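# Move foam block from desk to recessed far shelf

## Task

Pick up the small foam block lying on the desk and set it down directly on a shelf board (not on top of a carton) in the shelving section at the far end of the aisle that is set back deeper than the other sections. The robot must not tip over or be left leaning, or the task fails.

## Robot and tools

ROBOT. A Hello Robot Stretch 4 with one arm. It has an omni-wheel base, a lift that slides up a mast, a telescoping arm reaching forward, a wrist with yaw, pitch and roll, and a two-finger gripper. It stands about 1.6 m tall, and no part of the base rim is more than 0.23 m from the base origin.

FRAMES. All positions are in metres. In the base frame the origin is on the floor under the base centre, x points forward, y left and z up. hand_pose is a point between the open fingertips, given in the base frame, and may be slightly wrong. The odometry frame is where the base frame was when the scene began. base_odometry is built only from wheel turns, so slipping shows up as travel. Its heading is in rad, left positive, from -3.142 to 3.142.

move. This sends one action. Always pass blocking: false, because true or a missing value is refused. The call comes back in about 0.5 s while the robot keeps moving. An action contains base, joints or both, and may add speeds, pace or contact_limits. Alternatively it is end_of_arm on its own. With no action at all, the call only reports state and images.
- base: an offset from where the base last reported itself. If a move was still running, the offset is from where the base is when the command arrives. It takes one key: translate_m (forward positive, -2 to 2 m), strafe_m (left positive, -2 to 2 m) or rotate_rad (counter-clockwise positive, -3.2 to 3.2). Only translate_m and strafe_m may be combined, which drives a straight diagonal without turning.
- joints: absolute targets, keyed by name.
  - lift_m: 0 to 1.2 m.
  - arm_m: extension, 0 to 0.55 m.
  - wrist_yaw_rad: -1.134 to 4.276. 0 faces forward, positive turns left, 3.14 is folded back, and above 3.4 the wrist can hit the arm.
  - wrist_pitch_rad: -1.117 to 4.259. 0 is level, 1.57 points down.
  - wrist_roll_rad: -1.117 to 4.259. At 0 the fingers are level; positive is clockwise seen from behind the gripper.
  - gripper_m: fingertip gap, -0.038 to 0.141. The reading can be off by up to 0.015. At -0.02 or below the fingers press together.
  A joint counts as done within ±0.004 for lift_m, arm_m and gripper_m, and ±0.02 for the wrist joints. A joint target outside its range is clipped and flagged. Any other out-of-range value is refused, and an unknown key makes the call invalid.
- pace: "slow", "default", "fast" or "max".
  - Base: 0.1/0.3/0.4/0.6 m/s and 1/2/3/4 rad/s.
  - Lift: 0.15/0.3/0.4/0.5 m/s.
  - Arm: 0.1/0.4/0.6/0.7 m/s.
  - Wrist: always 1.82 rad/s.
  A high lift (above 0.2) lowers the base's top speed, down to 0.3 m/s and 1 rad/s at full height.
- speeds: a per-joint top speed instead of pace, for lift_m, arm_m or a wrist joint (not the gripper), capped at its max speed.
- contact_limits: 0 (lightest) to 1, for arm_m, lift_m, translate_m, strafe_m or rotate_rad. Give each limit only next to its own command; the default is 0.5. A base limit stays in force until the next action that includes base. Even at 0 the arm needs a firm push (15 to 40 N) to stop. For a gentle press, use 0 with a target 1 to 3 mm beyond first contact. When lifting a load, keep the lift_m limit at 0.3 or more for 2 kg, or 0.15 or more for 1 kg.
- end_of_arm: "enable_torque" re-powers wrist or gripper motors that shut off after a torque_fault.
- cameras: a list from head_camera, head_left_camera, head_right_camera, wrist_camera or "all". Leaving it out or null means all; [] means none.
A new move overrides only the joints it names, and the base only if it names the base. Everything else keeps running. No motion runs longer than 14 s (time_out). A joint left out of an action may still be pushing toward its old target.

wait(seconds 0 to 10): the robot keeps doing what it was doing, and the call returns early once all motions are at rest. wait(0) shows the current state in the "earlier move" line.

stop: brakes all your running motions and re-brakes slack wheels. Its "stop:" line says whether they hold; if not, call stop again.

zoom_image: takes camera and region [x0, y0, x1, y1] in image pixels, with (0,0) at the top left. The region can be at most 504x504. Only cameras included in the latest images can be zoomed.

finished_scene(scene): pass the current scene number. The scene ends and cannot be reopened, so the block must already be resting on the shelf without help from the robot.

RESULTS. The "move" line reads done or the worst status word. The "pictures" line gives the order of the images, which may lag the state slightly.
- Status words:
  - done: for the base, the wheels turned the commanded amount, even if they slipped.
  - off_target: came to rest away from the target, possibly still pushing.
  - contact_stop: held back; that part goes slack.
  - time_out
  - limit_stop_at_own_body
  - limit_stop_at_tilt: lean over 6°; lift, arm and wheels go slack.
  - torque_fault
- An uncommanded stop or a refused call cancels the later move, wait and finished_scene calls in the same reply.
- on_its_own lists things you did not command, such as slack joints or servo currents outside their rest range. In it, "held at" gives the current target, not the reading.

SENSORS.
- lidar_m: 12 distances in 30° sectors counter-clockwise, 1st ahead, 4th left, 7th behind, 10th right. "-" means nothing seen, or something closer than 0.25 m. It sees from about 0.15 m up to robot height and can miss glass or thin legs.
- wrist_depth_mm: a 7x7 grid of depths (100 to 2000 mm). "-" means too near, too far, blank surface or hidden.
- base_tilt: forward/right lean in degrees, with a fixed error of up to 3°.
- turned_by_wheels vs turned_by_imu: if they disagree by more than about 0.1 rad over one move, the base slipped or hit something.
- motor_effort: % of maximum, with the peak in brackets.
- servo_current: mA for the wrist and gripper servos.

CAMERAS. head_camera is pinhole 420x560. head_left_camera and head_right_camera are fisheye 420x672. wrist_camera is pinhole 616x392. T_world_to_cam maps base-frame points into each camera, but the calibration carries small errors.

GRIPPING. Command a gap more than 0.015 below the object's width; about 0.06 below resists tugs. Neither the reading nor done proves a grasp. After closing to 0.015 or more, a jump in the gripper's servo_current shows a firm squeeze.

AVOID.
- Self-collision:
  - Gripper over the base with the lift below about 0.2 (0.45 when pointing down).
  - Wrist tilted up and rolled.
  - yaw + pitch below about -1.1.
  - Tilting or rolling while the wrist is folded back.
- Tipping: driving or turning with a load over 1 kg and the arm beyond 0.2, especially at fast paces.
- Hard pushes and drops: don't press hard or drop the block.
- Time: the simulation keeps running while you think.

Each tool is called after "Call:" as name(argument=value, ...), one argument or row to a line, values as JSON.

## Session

Call:
move(
  joints={"lift_m": 0.95, "wrist_yaw_rad": 0, "wrist_pitch_rad": 0.6, "gripper_m": 0.14},
  blocking=false,
)

Scene clock: 0.50 s.
move: moving
base_odometry: x=+0.000 y=+0.000 heading=+0.000
turned_by_wheels: +0.000
turned_by_imu: +0.000
base_tilt: forward=+0.2 right=+1.3
lidar_m: 2.07 2.07 2.44 1.38 1.38 1.68 2.09 2.11 1.60 1.41 1.40 2.40
base_status: not commanded
joint_positions: lift_m=+0.285 arm_m=+0.002 wrist_yaw_rad=+2.465 wrist_pitch_rad=+0.545 wrist_roll_rad=+0.000 gripper_m=+0.076
joint_status: lift_m moving; wrist_yaw_rad moving; wrist_pitch_rad moving; gripper_m moving
measured_speeds: translate_m=+0.000 strafe_m=+0.000 rotate_rad=+0.000 lift_m=+0.149 arm_m=+0.000 wrist_yaw_rad=-1.806 wrist_pitch_rad=+0.958 wrist_roll_rad=+0.000
motor_effort: lift_m=+26(27) arm_m=-4(4) wheel_0=+0(0) wheel_1=-1(1) wheel_2=+0(0)
servo_current: wrist_yaw_rad=78(130) wrist_pitch_rad=39(72) wrist_roll_rad=26(33) gripper_m=78(78)
hand_pose: x=+0.0357 y=+0.2225 z=+0.3135 quat_wxyz=(+0.320, -0.254, +0.089, +0.908) (m; base frame)
wrist_depth_mm: - - - - - - - / 1756 - - - - 1983 - / 1281 1281 1336 1336 1397 1397 1430 / 946 960 960 960 991 1008 1025 / 750 750 759 768 788 788 788 / 609 349 198 634 198 640 647 / 293 274 303 - 530 539 544
pictures: head_camera, head_left_camera, head_right_camera, wrist_camera
camera_calibration:
wrist_camera: T_world_to_cam=[[0.639316, 0.766438, 0.0620356, -0.235538], [0.445772, -0.303679, -0.842061, 0.368627], [-0.626548, 0.565996, -0.535804, 0.294024], [0, 0, 0, 1]] pos_world=[0.17048, 0.126054, 0.482557]

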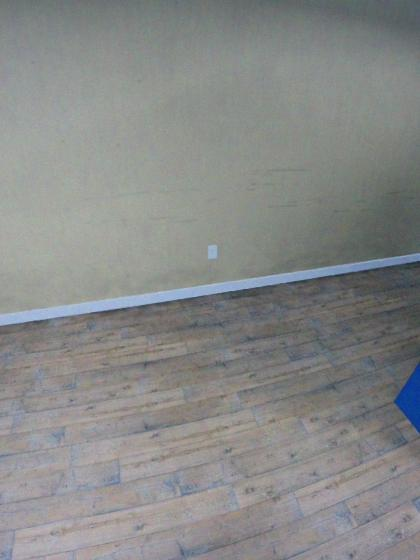

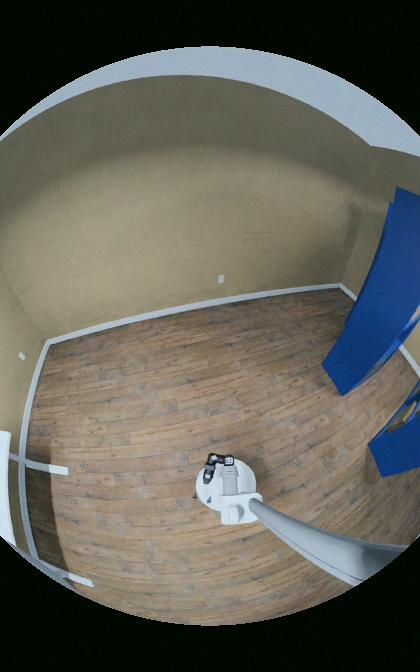

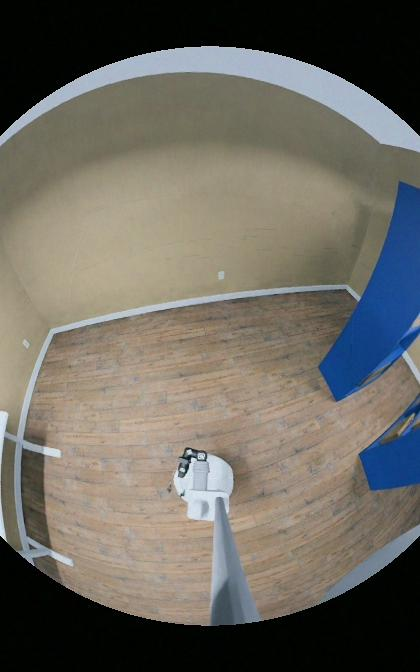

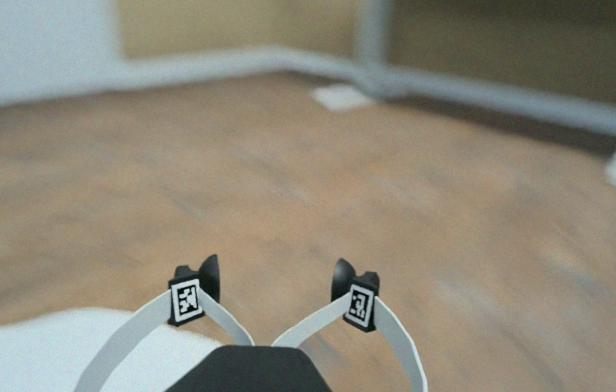

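Call:
move(
  base={"rotate_rad": 1.75},
  pace="fast",
  blocking=false,
  cameras=[],
)

Call:
wait(
  seconds=3,
  cameras=["head_camera","wrist_camera"],
)

Scene clock: 6.63 s.
earlier move: done
move: moving
base_odometry: x=+0.000 y=+0.000 heading=+0.229
turned_by_wheels: +0.229
turned_by_imu: +0.224
base_tilt: forward=+0.2 right=+1.4
lidar_m: 2.08 2.16 2.28 1.40 1.46 2.23 2.09 2.19 1.44 1.40 1.41 2.16
base_status: rotate_rad moving
joint_positions: lift_m=+0.950 arm_m=+0.002 wrist_yaw_rad=+0.003 wrist_pitch_rad=+0.600 wrist_roll_rad=+0.000 gripper_m=+0.140
joint_status: all done
measured_speeds: translate_m=+0.000 strafe_m=+0.002 rotate_rad=+0.868 lift_m=+0.000 arm_m=+0.000 wrist_yaw_rad=+0.000 wrist_pitch_rad=+0.000 wrist_roll_rad=+0.000
motor_effort: lift_m=+24(24) arm_m=-4(4) wheel_0=-6(7) wheel_1=-6(6) wheel_2=-7(7)
servo_current: wrist_yaw_rad=33(46) wrist_pitch_rad=39(46) wrist_roll_rad=26(33) gripper_m=46(52)
hand_pose: x=+0.4115 y=-0.0866 z=+0.9651 quat_wxyz=(+0.955, +0.000, +0.295, +0.002) (m; base frame)
wrist_depth_mm: - - - - - - - / - - - - - - - / - - - - - - - / 1921 1983 1983 - 1983 - - / 1618 1661 1661 1661 1661 1708 1708 / 1336 196 1281 1397 203 1430 1430 / 1205 1182 1255 - 1205 1205 1281
pictures: none
No camera images: "cameras" was empty.

Scene clock: 8.43 s.
earlier move: done
base_odometry: x=+0.000 y=+0.000 heading=+1.750
turned_by_wheels: +1.521
turned_by_imu: +1.501
base_tilt: forward=+0.4 right=+1.5
lidar_m: 1.37 1.42 2.26 2.11 2.18 1.47 1.43 1.38 2.21 2.08 2.11 2.31
base_status: done
joint_positions: lift_m=+0.950 arm_m=+0.002 wrist_yaw_rad=+0.003 wrist_pitch_rad=+0.600 wrist_roll_rad=+0.000 gripper_m=+0.140
joint_status: all done
measured_speeds: all 0
motor_effort: lift_m=+23(24) arm_m=-4(4) wheel_0=-2(9) wheel_1=-1(8) wheel_2=+0(8)
servo_current: wrist_yaw_rad=39(46) wrist_pitch_rad=26(52) wrist_roll_rad=33(39) gripper_m=46(52)
hand_pose: x=+0.4115 y=-0.0866 z=+0.9651 quat_wxyz=(+0.955, +0.000, +0.295, +0.002) (m; base frame)
wrist_depth_mm: - - - - - - - / - - - - - - - / - - - - - - - / 1921 1983 1983 1983 - - - / 1576 1661 1618 1661 1661 1661 1708 / 1336 196 1308 1430 202 1430 1430 / 1205 1205 1229 - 1229 1229 1255
wait: 1.80 of 3 s (the move ended)
pictures: head_camera, wrist_camera
camera_calibration:
wrist_camera: T_world_to_cam=[[-0.0117693, -0.997947, 0.0629522, -0.165083], [-0.582492, -0.0443292, -0.811627, 1.07221], [0.812751, -0.0462215, -0.580774, 0.45169], [0, 0, 0, 1]] pos_world=[0.255498, -0.096336, 1.14295]

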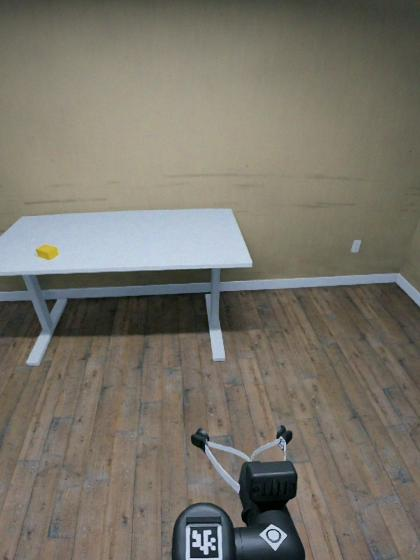

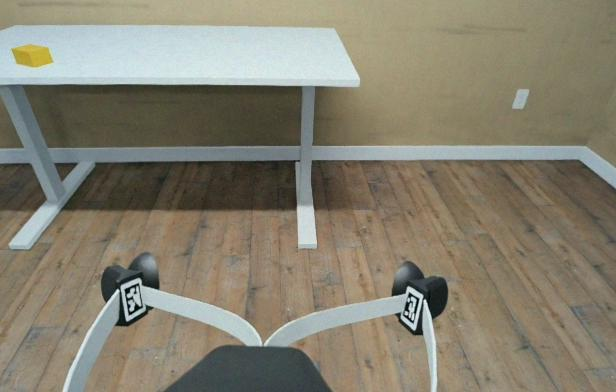

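Call:
zoom_image(
  camera="head_camera",
  region=[20, 230, 80, 275],
)

Scaled by 8.400 from the camera's 420x560 image, which has a finer 1200x1600 frame.

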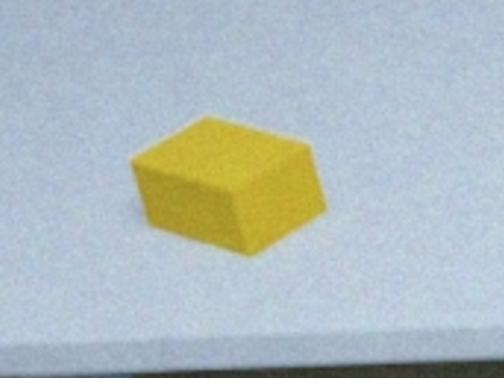

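Call:
move(
  base={"translate_m": 0.76, "strafe_m": 0.645},
  joints={"wrist_yaw_rad": 1.13, "arm_m": 0.25, "lift_m": 0.9},
  pace="fast",
  blocking=false,
  cameras=[],
)

Call:
wait(
  seconds=5,
  cameras=["head_camera","wrist_camera"],
)

Scene clock: 36.57 s.
move: moving
base_odometry: x=-0.033 y=+0.027 heading=+1.750
turned_by_wheels: +0.000
turned_by_imu: -0.001
base_tilt: forward=+0.4 right=+1.3
lidar_m: 1.33 1.38 2.18 2.09 2.16 1.52 1.47 1.45 2.24 2.10 2.13 2.29
base_status: translate_m moving; strafe_m moving
joint_positions: lift_m=+0.904 arm_m=+0.081 wrist_yaw_rad=+0.652 wrist_pitch_rad=+0.600 wrist_roll_rad=+0.000 gripper_m=+0.140
joint_status: lift_m moving; arm_m moving; wrist_yaw_rad moving
measured_speeds: translate_m=+0.124 strafe_m=+0.105 rotate_rad=+0.003 lift_m=-0.069 arm_m=+0.297 wrist_yaw_rad=+1.782 wrist_pitch_rad=+0.000 wrist_roll_rad=+0.000
motor_effort: lift_m=+15(22) arm_m=+6(9) wheel_0=-5(6) wheel_1=+10(11) wheel_2=-9(9)
servo_current: wrist_yaw_rad=111(130) wrist_pitch_rad=33(52) wrist_roll_rad=26(39) gripper_m=46(52)
hand_pose: x=+0.4938 y=+0.0749 z=+0.9195 quat_wxyz=(+0.905, -0.095, +0.280, +0.306) (m; base frame)
wrist_depth_mm: - - - - - - - / - - - - - - - / - - - - - - - / 1863 1863 1863 1921 - 1921 1708 / 1537 1537 1576 1576 1618 1618 1661 / 1308 191 1255 1397 202 1336 1366 / 1138 1138 1160 - 1160 1160 1205
pictures: none
No camera images: "cameras" was empty.

Scene clock: 40.13 s.
earlier move: done
base_odometry: x=-0.770 y=+0.633 heading=+1.750
turned_by_wheels: +0.000
turned_by_imu: +0.001
base_tilt: forward=+0.4 right=+1.3
lidar_m: 0.57 0.59 0.83 1.52 1.56 2.10 2.16 2.34 2.83 2.67 0.94 0.64
base_status: done
joint_positions: lift_m=+0.900 arm_m=+0.250 wrist_yaw_rad=+1.127 wrist_pitch_rad=+0.600 wrist_roll_rad=+0.000 gripper_m=+0.140
joint_status: all done
measured_speeds: all 0
motor_effort: lift_m=+15(22) arm_m=+6(10) wheel_0=-2(7) wheel_1=+1(11) wheel_2=+1(10)
servo_current: wrist_yaw_rad=39(130) wrist_pitch_rad=26(52) wrist_roll_rad=26(39) gripper_m=46(59)
hand_pose: x=+0.6019 y=+0.1774 z=+0.9158 quat_wxyz=(+0.808, -0.158, +0.250, +0.510) (m; base frame)
wrist_depth_mm: - - - 1708 - - - / - - - 1808 - - - / - - - - - - - / - 1756 - - - - - / 1537 1576 1576 - - - - / 1308 196 1229 - 197 - - / 1138 1138 1160 - 312 - -
wait: 3.57 of 5 s (the move ended)
pictures: head_camera, wrist_camera
camera_calibration:
wrist_camera: T_world_to_cam=[[0.894544, -0.442523, 0.062956, -0.540333], [-0.212183, -0.544377, -0.811562, 1.02048], [0.393407, 0.71262, -0.580865, 0.398464], [0, 0, 0, 1]] pos_world=[0.543121, 0.0324627, 1.09365]

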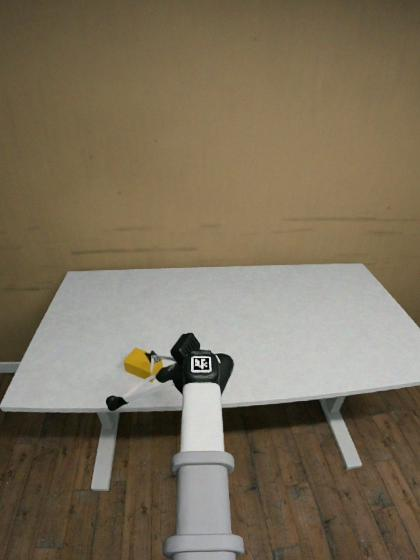

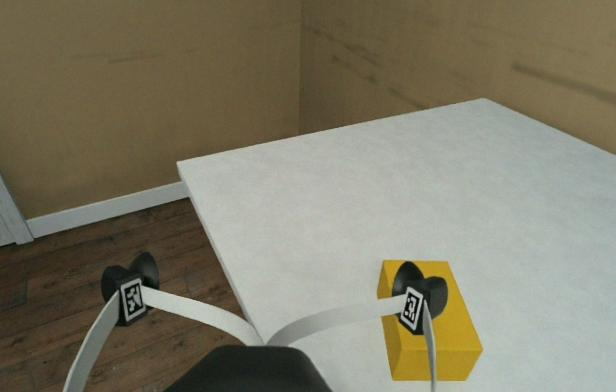

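Call:
move(
  joints={"arm_m": 0.392, "wrist_yaw_rad": 1.08},
  blocking=false,
  cameras=[],
)

Call:
wait(
  seconds=1.5,
  cameras=[],
)

Call:
move(
  joints={"lift_m": 0.845},
  blocking=false,
  cameras=[],
)

Call:
wait(
  seconds=0.7,
  cameras=["wrist_camera"],
)

Scene clock: 55.00 s.
move: moving
base_odometry: x=-0.770 y=+0.633 heading=+1.750
turned_by_wheels: +0.000
turned_by_imu: -0.001
base_tilt: forward=+0.4 right=+1.5
lidar_m: 0.59 0.61 0.78 1.49 1.56 2.07 2.17 2.35 2.82 2.65 0.93 0.66
base_status: not commanded
joint_positions: lift_m=+0.900 arm_m=+0.302 wrist_yaw_rad=+1.084 wrist_pitch_rad=+0.600 wrist_roll_rad=+0.000 gripper_m=+0.140
joint_status: arm_m moving; wrist_yaw_rad moving
measured_speeds: translate_m=+0.000 strafe_m=+0.000 rotate_rad=+0.000 lift_m=+0.000 arm_m=+0.198 wrist_yaw_rad=+0.000 wrist_pitch_rad=+0.000 wrist_roll_rad=+0.000
motor_effort: lift_m=+15(15) arm_m=+7(9) wheel_0=-2(2) wheel_1=+1(1) wheel_2=+1(1)
servo_current: wrist_yaw_rad=33(65) wrist_pitch_rad=39(52) wrist_roll_rad=33(33) gripper_m=46(52)
hand_pose: x=+0.6618 y=+0.1694 z=+0.9158 quat_wxyz=(+0.819, -0.152, +0.253, +0.493) (m; base frame)
wrist_depth_mm: - - - 1661 - - - / - - - 1756 - - - / - - - - - - - / - 1708 - - - - - / 1499 1537 - - - - - / 1281 190 172 312 204 - - / 1138 1118 1138 - 297 - -
pictures: none
No camera images: "cameras" was empty.

Scene clock: 55.97 s.
earlier move: done
base_odometry: x=-0.770 y=+0.633 heading=+1.750
turned_by_wheels: +0.000
turned_by_imu: +0.000
base_tilt: forward=+0.4 right=+1.5
lidar_m: 0.58 0.63 0.80 1.48 1.58 2.09 2.18 2.36 2.81 2.65 0.90 0.64
base_status: not commanded
joint_positions: lift_m=+0.900 arm_m=+0.392 wrist_yaw_rad=+1.084 wrist_pitch_rad=+0.600 wrist_roll_rad=+0.000 gripper_m=+0.140
joint_status: all done
measured_speeds: all 0
motor_effort: lift_m=+15(15) arm_m=+6(11) wheel_0=-2(2) wheel_1=+1(1) wheel_2=+1(1)
servo_current: wrist_yaw_rad=33(65) wrist_pitch_rad=52(59) wrist_roll_rad=20(33) gripper_m=46(52)
hand_pose: x=+0.7514 y=+0.1694 z=+0.9158 quat_wxyz=(+0.819, -0.152, +0.253, +0.493) (m; base frame)
wrist_depth_mm: - - 1618 - - - - / - - 1808 - - - - / - - - - - - - / - - - - - - - / 1464 - - - - - - / 1281 187 172 319 195 - - / 1138 - - - - - -
wait: 0.97 of 1.5 s (the move ended)
pictures: none
No camera images: "cameras" was empty.

Scene clock: 56.47 s.
move: moving
base_odometry: x=-0.770 y=+0.633 heading=+1.750
turned_by_wheels: +0.000
turned_by_imu: +0.000
base_tilt: forward=+0.2 right=+1.4
lidar_m: 0.58 0.61 0.81 1.48 1.55 2.08 2.17 2.36 2.84 2.65 0.92 0.61
base_status: not commanded
joint_positions: lift_m=+0.863 arm_m=+0.392 wrist_yaw_rad=+1.084 wrist_pitch_rad=+0.600 wrist_roll_rad=+0.000 gripper_m=+0.140
joint_status: lift_m moving
measured_speeds: translate_m=+0.000 strafe_m=+0.000 rotate_rad=+0.000 lift_m=-0.109 arm_m=+0.000 wrist_yaw_rad=+0.000 wrist_pitch_rad=+0.000 wrist_roll_rad=+0.000
motor_effort: lift_m=+14(15) arm_m=+6(7) wheel_0=-2(2) wheel_1=+1(1) wheel_2=+1(1)
servo_current: wrist_yaw_rad=26(39) wrist_pitch_rad=46(52) wrist_roll_rad=33(33) gripper_m=52(52)
hand_pose: x=+0.7514 y=+0.1694 z=+0.8786 quat_wxyz=(+0.819, -0.152, +0.253, +0.493) (m; base frame)
wrist_depth_mm: - - 1661 - - - - / - - 1808 - - - - / - - - - - - - / - - - - - - - / 1464 - - - - - - / 1255 187 181 290 195 - - / 1118 - - - - - -
pictures: none
No camera images: "cameras" was empty.

Scene clock: 57.10 s.
earlier move: done
base_odometry: x=-0.770 y=+0.633 heading=+1.750
turned_by_wheels: +0.000
turned_by_imu: +0.000
base_tilt: forward=+0.2 right=+1.6
lidar_m: 0.60 0.62 0.83 1.52 1.55 2.07 2.17 2.35 2.81 2.65 0.92 0.64
base_status: not commanded
joint_positions: lift_m=+0.845 arm_m=+0.392 wrist_yaw_rad=+1.084 wrist_pitch_rad=+0.600 wrist_roll_rad=+0.000 gripper_m=+0.140
joint_status: all done
measured_speeds: all 0
motor_effort: lift_m=+14(15) arm_m=+6(7) wheel_0=-2(2) wheel_1=+1(1) wheel_2=+1(1)
servo_current: wrist_yaw_rad=46(46) wrist_pitch_rad=52(52) wrist_roll_rad=20(33) gripper_m=46(52)
hand_pose: x=+0.7514 y=+0.1694 z=+0.8608 quat_wxyz=(+0.819, -0.152, +0.253, +0.493) (m; base frame)
wrist_depth_mm: - - 1661 - - - - / - - 1708 - - - - / - - - - - - - / - - - - - - - / 1464 - - - - - - / 1229 187 181 262 195 - - / 1078 - - - - - -
wait: 0.63 of 0.7 s (the move ended)
pictures: wrist_camera
camera_calibration:
wrist_camera: T_world_to_cam=[[0.874651, -0.480642, 0.062995, -0.652763], [-0.235411, -0.534757, -0.811552, 1.01908], [0.423753, 0.694995, -0.580874, 0.293516], [0, 0, 0, 1]] pos_world=[0.686465, 0.0272233, 1.03865]

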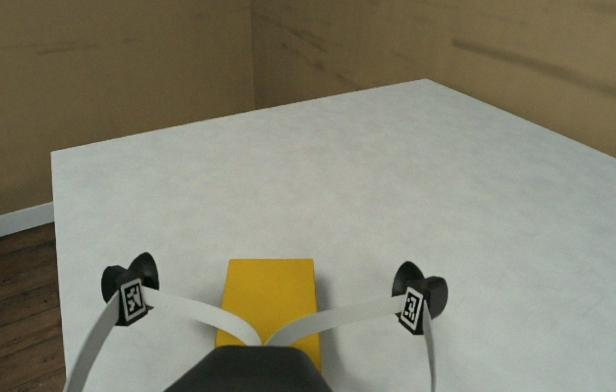

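Call:
move(
  joints={"lift_m": 0.785},
  contact_limits={"lift_m": 0.2},
  blocking=false,
  cameras=[],
)

Call:
wait(
  seconds=1.2,
  cameras=["wrist_camera"],
)

Call:
move(
  joints={"gripper_m": 0.02},
  blocking=false,
  cameras=[],
)

Call:
wait(
  seconds=2,
  cameras=[],
)

Call:
move(
  joints={"lift_m": 0.95},
  blocking=false,
  cameras=[],
)

Call:
wait(
  seconds=0.8,
  cameras=["wrist_camera"],
)

Call:
move(
  base={"translate_m": -0.75, "strafe_m": -0.3},
  joints={"arm_m": 0.02, "wrist_yaw_rad": 0},
  pace="fast",
  blocking=false,
  cameras=[],
)

Call:
wait(
  seconds=4,
  cameras=["wrist_camera"],
)

Call:
move(
  base={"rotate_rad": -3.0},
  pace="fast",
  blocking=false,
  cameras=[],
)

Call:
wait(
  seconds=5,
  cameras=["head_camera","head_left_camera"],
)

Scene clock: 79.50 s.
move: moving
base_odometry: x=-0.770 y=+0.633 heading=+1.750
turned_by_wheels: +0.000
turned_by_imu: -0.001
base_tilt: forward=+0.5 right=+1.4
lidar_m: 0.60 0.62 0.83 1.50 1.58 2.09 2.17 2.36 2.84 2.64 0.92 0.64
base_status: not commanded
joint_positions: lift_m=+0.807 arm_m=+0.392 wrist_yaw_rad=+1.084 wrist_pitch_rad=+0.600 wrist_roll_rad=+0.000 gripper_m=+0.140
joint_status: lift_m moving
measured_speeds: translate_m=+0.000 strafe_m=+0.000 rotate_rad=+0.000 lift_m=-0.121 arm_m=+0.000 wrist_yaw_rad=+0.000 wrist_pitch_rad=+0.000 wrist_roll_rad=+0.000
motor_effort: lift_m=+14(15) arm_m=+6(7) wheel_0=-2(2) wheel_1=+1(1) wheel_2=+1(1)
servo_current: wrist_yaw_rad=39(52) wrist_pitch_rad=39(52) wrist_roll_rad=33(39) gripper_m=46(46)
contact_limits: lift_m 0.2
hand_pose: x=+0.7514 y=+0.1694 z=+0.8228 quat_wxyz=(+0.819, -0.152, +0.253, +0.493) (m; base frame)
wrist_depth_mm: - - 1576 - - - - / - - - - - - - / - - - - - - - / - - - - - - - / 1397 - 256 258 - - - / 1160 187 219 220 195 - - / 1042 - - - - - -
pictures: none
No camera images: "cameras" was empty.

Scene clock: 80.17 s.
earlier move: done
base_odometry: x=-0.770 y=+0.633 heading=+1.750
turned_by_wheels: +0.000
turned_by_imu: +0.000
base_tilt: forward=+0.5 right=+1.4
lidar_m: 0.59 0.61 0.82 1.50 1.58 2.09 2.18 2.34 2.81 2.65 0.93 0.62
base_status: not commanded
joint_positions: lift_m=+0.785 arm_m=+0.392 wrist_yaw_rad=+1.084 wrist_pitch_rad=+0.600 wrist_roll_rad=+0.000 gripper_m=+0.140
joint_status: all done
measured_speeds: all 0
motor_effort: lift_m=+14(15) arm_m=+6(7) wheel_0=-2(2) wheel_1=+1(1) wheel_2=+1(1)
servo_current: wrist_yaw_rad=46(52) wrist_pitch_rad=39(52) wrist_roll_rad=26(39) gripper_m=39(52)
contact_limits: lift_m 0.2
hand_pose: x=+0.7514 y=+0.1694 z=+0.8008 quat_wxyz=(+0.819, -0.152, +0.253, +0.493) (m; base frame)
wrist_depth_mm: - - 1661 - - - - / - - - - - - - / - - - - - - - / - - - - - - - / 1366 - 220 222 - - - / 1160 187 187 189 196 - - / - - - - - - -
wait: 0.67 of 1.2 s (the move ended)
pictures: wrist_camera
camera_calibration:
wrist_camera: T_world_to_cam=[[0.874651, -0.480642, 0.062995, -0.648983], [-0.235411, -0.534757, -0.811552, 0.970389], [0.423753, 0.694995, -0.580874, 0.258663], [0, 0, 0, 1]] pos_world=[0.686465, 0.0272233, 0.978655]

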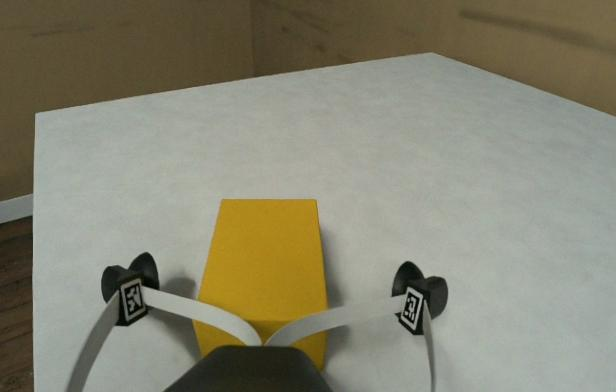

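Scene clock: 80.67 s.
move: moving
base_odometry: x=-0.770 y=+0.633 heading=+1.750
turned_by_wheels: +0.000
turned_by_imu: +0.000
base_tilt: forward=+0.4 right=+1.4
lidar_m: 0.59 0.62 0.84 1.49 1.55 2.08 2.18 2.35 2.82 2.66 0.93 0.62
base_status: not commanded
joint_positions: lift_m=+0.785 arm_m=+0.392 wrist_yaw_rad=+1.084 wrist_pitch_rad=+0.600 wrist_roll_rad=+0.000 gripper_m=+0.128
joint_status: gripper_m moving
measured_speeds: all 0
motor_effort: lift_m=+14(14) arm_m=+6(7) wheel_0=-2(2) wheel_1=+1(1) wheel_2=+1(1)
servo_current: wrist_yaw_rad=26(52) wrist_pitch_rad=20(59) wrist_roll_rad=26(33) gripper_m=91(91)
contact_limits: lift_m 0.2
hand_pose: x=+0.7514 y=+0.1694 z=+0.8008 quat_wxyz=(+0.819, -0.152, +0.253, +0.493) (m; base frame)
wrist_depth_mm: - - 1618 - - - - / - - - - - - - / - - - - - - - / - - - - - - - / 1366 - 220 223 - - - / 1138 189 187 190 196 - - / 991 - - - - - -
pictures: none
No camera images: "cameras" was empty.

Scene clock: 82.30 s.
earlier move: done
base_odometry: x=-0.770 y=+0.633 heading=+1.750
turned_by_wheels: +0.000
turned_by_imu: +0.000
base_tilt: forward=+0.5 right=+1.4
lidar_m: 0.60 0.63 0.83 1.48 1.55 2.06 2.17 2.35 2.85 2.66 0.91 0.61
base_status: not commanded
joint_positions: lift_m=+0.785 arm_m=+0.392 wrist_yaw_rad=+1.084 wrist_pitch_rad=+0.600 wrist_roll_rad=+0.000 gripper_m=+0.021
joint_status: all done
measured_speeds: all 0
motor_effort: lift_m=+14(14) arm_m=+6(7) wheel_0=-2(2) wheel_1=+1(1) wheel_2=+1(1)
servo_current: wrist_yaw_rad=33(52) wrist_pitch_rad=39(59) wrist_roll_rad=26(39) gripper_m=111(215)
contact_limits: lift_m 0.2
hand_pose: x=+0.7514 y=+0.1694 z=+0.8008 quat_wxyz=(+0.819, -0.152, +0.253, +0.493) (m; base frame)
wrist_depth_mm: - - 1618 - - - - / - - - - - - - / - - - - - - - / - - - 242 - - - / 1336 - 208 210 - - - / 1138 175 181 178 182 - - / 976 - - 169 - - -
wait: 1.63 of 2 s (the move ended)
pictures: none
No camera images: "cameras" was empty.

Scene clock: 82.80 s.
move: moving
base_odometry: x=-0.770 y=+0.633 heading=+1.750
turned_by_wheels: +0.000
turned_by_imu: +0.000
base_tilt: forward=+0.4 right=+1.4
lidar_m: 0.60 0.61 0.83 1.50 1.56 2.09 2.16 2.35 2.84 2.64 0.93 0.63
base_status: not commanded
joint_positions: lift_m=+0.824 arm_m=+0.392 wrist_yaw_rad=+1.084 wrist_pitch_rad=+0.600 wrist_roll_rad=+0.000 gripper_m=+0.021
joint_status: lift_m moving
measured_speeds: translate_m=+0.000 strafe_m=+0.000 rotate_rad=+0.000 lift_m=+0.149 arm_m=+0.000 wrist_yaw_rad=+0.000 wrist_pitch_rad=+0.000 wrist_roll_rad=+0.000
motor_effort: lift_m=+25(27) arm_m=+6(7) wheel_0=-2(2) wheel_1=+1(1) wheel_2=+1(1)
servo_current: wrist_yaw_rad=39(46) wrist_pitch_rad=39(46) wrist_roll_rad=33(33) gripper_m=117(117)
hand_pose: x=+0.7514 y=+0.1694 z=+0.8392 quat_wxyz=(+0.819, -0.152, +0.253, +0.493) (m; base frame)
wrist_depth_mm: - - 1618 - - - - / - - - - - - - / - - - - - - - / - - - 243 - - - / 1397 - 208 210 - - - / 1205 174 181 179 182 - - / 1025 - - 169 - - -
pictures: none
No camera images: "cameras" was empty.

Scene clock: 83.60 s.
earlier move: moving
base_odometry: x=-0.770 y=+0.633 heading=+1.750
turned_by_wheels: +0.000
turned_by_imu: +0.000
base_tilt: forward=+0.2 right=+1.6
lidar_m: 0.60 0.62 0.80 1.50 1.54 2.07 2.18 2.33 2.85 2.65 0.93 0.65
base_status: not commanded
joint_positions: lift_m=+0.945 arm_m=+0.392 wrist_yaw_rad=+1.084 wrist_pitch_rad=+0.600 wrist_roll_rad=+0.000 gripper_m=+0.021
joint_status: lift_m moving
measured_speeds: translate_m=+0.000 strafe_m=+0.000 rotate_rad=+0.000 lift_m=+0.056 arm_m=+0.000 wrist_yaw_rad=+0.000 wrist_pitch_rad=+0.000 wrist_roll_rad=+0.000
motor_effort: lift_m=+25(28) arm_m=+6(7) wheel_0=-2(2) wheel_1=+1(1) wheel_2=+1(1)
servo_current: wrist_yaw_rad=39(46) wrist_pitch_rad=59(59) wrist_roll_rad=26(33) gripper_m=104(117)
hand_pose: x=+0.7514 y=+0.1694 z=+0.9606 quat_wxyz=(+0.819, -0.152, +0.253, +0.493) (m; base frame)
wrist_depth_mm: - - 1618 - - - - / - - - - - - - / - - - - - - - / - - - 242 - - - / 1537 - 207 210 - - - / 1308 174 181 178 182 - - / 1160 - - 169 - - -
wait: 0.80 s; no rest
pictures: wrist_camera
camera_calibration:
wrist_camera: T_world_to_cam=[[0.874651, -0.480642, 0.062995, -0.65905], [-0.235411, -0.534757, -0.811552, 1.10007], [0.423753, 0.694995, -0.580874, 0.351487], [0, 0, 0, 1]] pos_world=[0.686465, 0.0272233, 1.13845]

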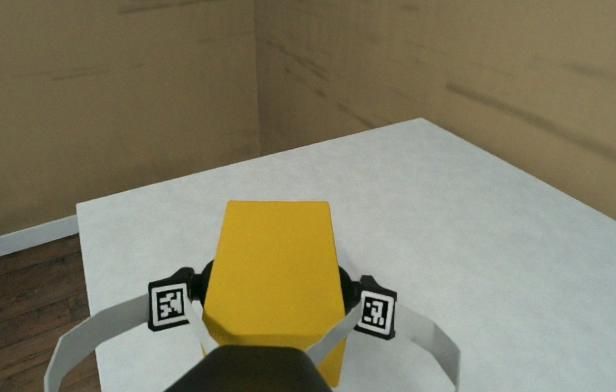

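Scene clock: 84.10 s.
move: moving
base_odometry: x=-0.746 y=+0.596 heading=+1.750
turned_by_wheels: +0.000
turned_by_imu: +0.000
base_tilt: forward=+0.5 right=+1.5
lidar_m: 0.63 0.67 1.66 1.53 1.58 2.08 2.14 2.30 2.80 2.62 0.99 0.69
base_status: translate_m moving; strafe_m moving
joint_positions: lift_m=+0.950 arm_m=+0.314 wrist_yaw_rad=+0.427 wrist_pitch_rad=+0.600 wrist_roll_rad=+0.000 gripper_m=+0.021
joint_status: lift_m moving; arm_m moving; wrist_yaw_rad moving
measured_speeds: translate_m=-0.155 strafe_m=-0.063 rotate_rad=-0.004 lift_m=+0.000 arm_m=-0.298 wrist_yaw_rad=-1.790 wrist_pitch_rad=+0.000 wrist_roll_rad=+0.000
motor_effort: lift_m=+24(26) arm_m=-7(11) wheel_0=-4(4) wheel_1=-9(9) wheel_2=+11(11)
servo_current: wrist_yaw_rad=104(124) wrist_pitch_rad=39(59) wrist_roll_rad=26(33) gripper_m=117(117)
hand_pose: x=+0.7374 y=+0.0190 z=+0.9650 quat_wxyz=(+0.934, -0.063, +0.289, +0.202) (m; base frame)
wrist_depth_mm: - - - - - - - / - - - - - - - / 1618 - - - - - - / - - - 243 - - - / - - 207 210 - - - / - 175 181 178 182 - - / - - - 169 - - -
pictures: none
No camera images: "cameras" was empty.

Scene clock: 87.13 s.
earlier move: done
base_odometry: x=-0.341 y=-0.051 heading=+1.749
turned_by_wheels: +0.000
turned_by_imu: -0.002
base_tilt: forward=+0.1 right=+1.4
lidar_m: 1.33 1.39 1.86 1.75 1.80 2.43 1.40 1.53 2.57 2.41 2.47 1.42
base_status: done
joint_positions: lift_m=+0.950 arm_m=+0.020 wrist_yaw_rad=+0.003 wrist_pitch_rad=+0.600 wrist_roll_rad=+0.000 gripper_m=+0.021
joint_status: all done
measured_speeds: all 0
motor_effort: lift_m=+24(26) arm_m=-6(11) wheel_0=-3(5) wheel_1=-1(10) wheel_2=-2(11)
servo_current: wrist_yaw_rad=39(124) wrist_pitch_rad=52(59) wrist_roll_rad=26(33) gripper_m=104(124)
hand_pose: x=+0.4294 y=-0.0867 z=+0.9650 quat_wxyz=(+0.955, +0.000, +0.295, +0.002) (m; base frame)
wrist_depth_mm: - - - - - - - / - - - - - - - / - - - - - - - / 1921 1921 1983 1983 - - - / 1618 1618 216 209 1661 1661 1708 / 1336 182 181 179 183 1464 1430 / 1160 1160 1205 169 1229 1182 1255
wait: 3.03 of 4 s (the move ended)
pictures: wrist_camera
camera_calibration:
wrist_camera: T_world_to_cam=[[-0.0118946, -0.997947, 0.0629296, -0.164812], [-0.582675, -0.0442275, -0.811501, 1.08255], [0.812618, -0.04632, -0.580953, 0.437373], [0, 0, 0, 1]] pos_world=[0.273398, -0.0963357, 1.14295]

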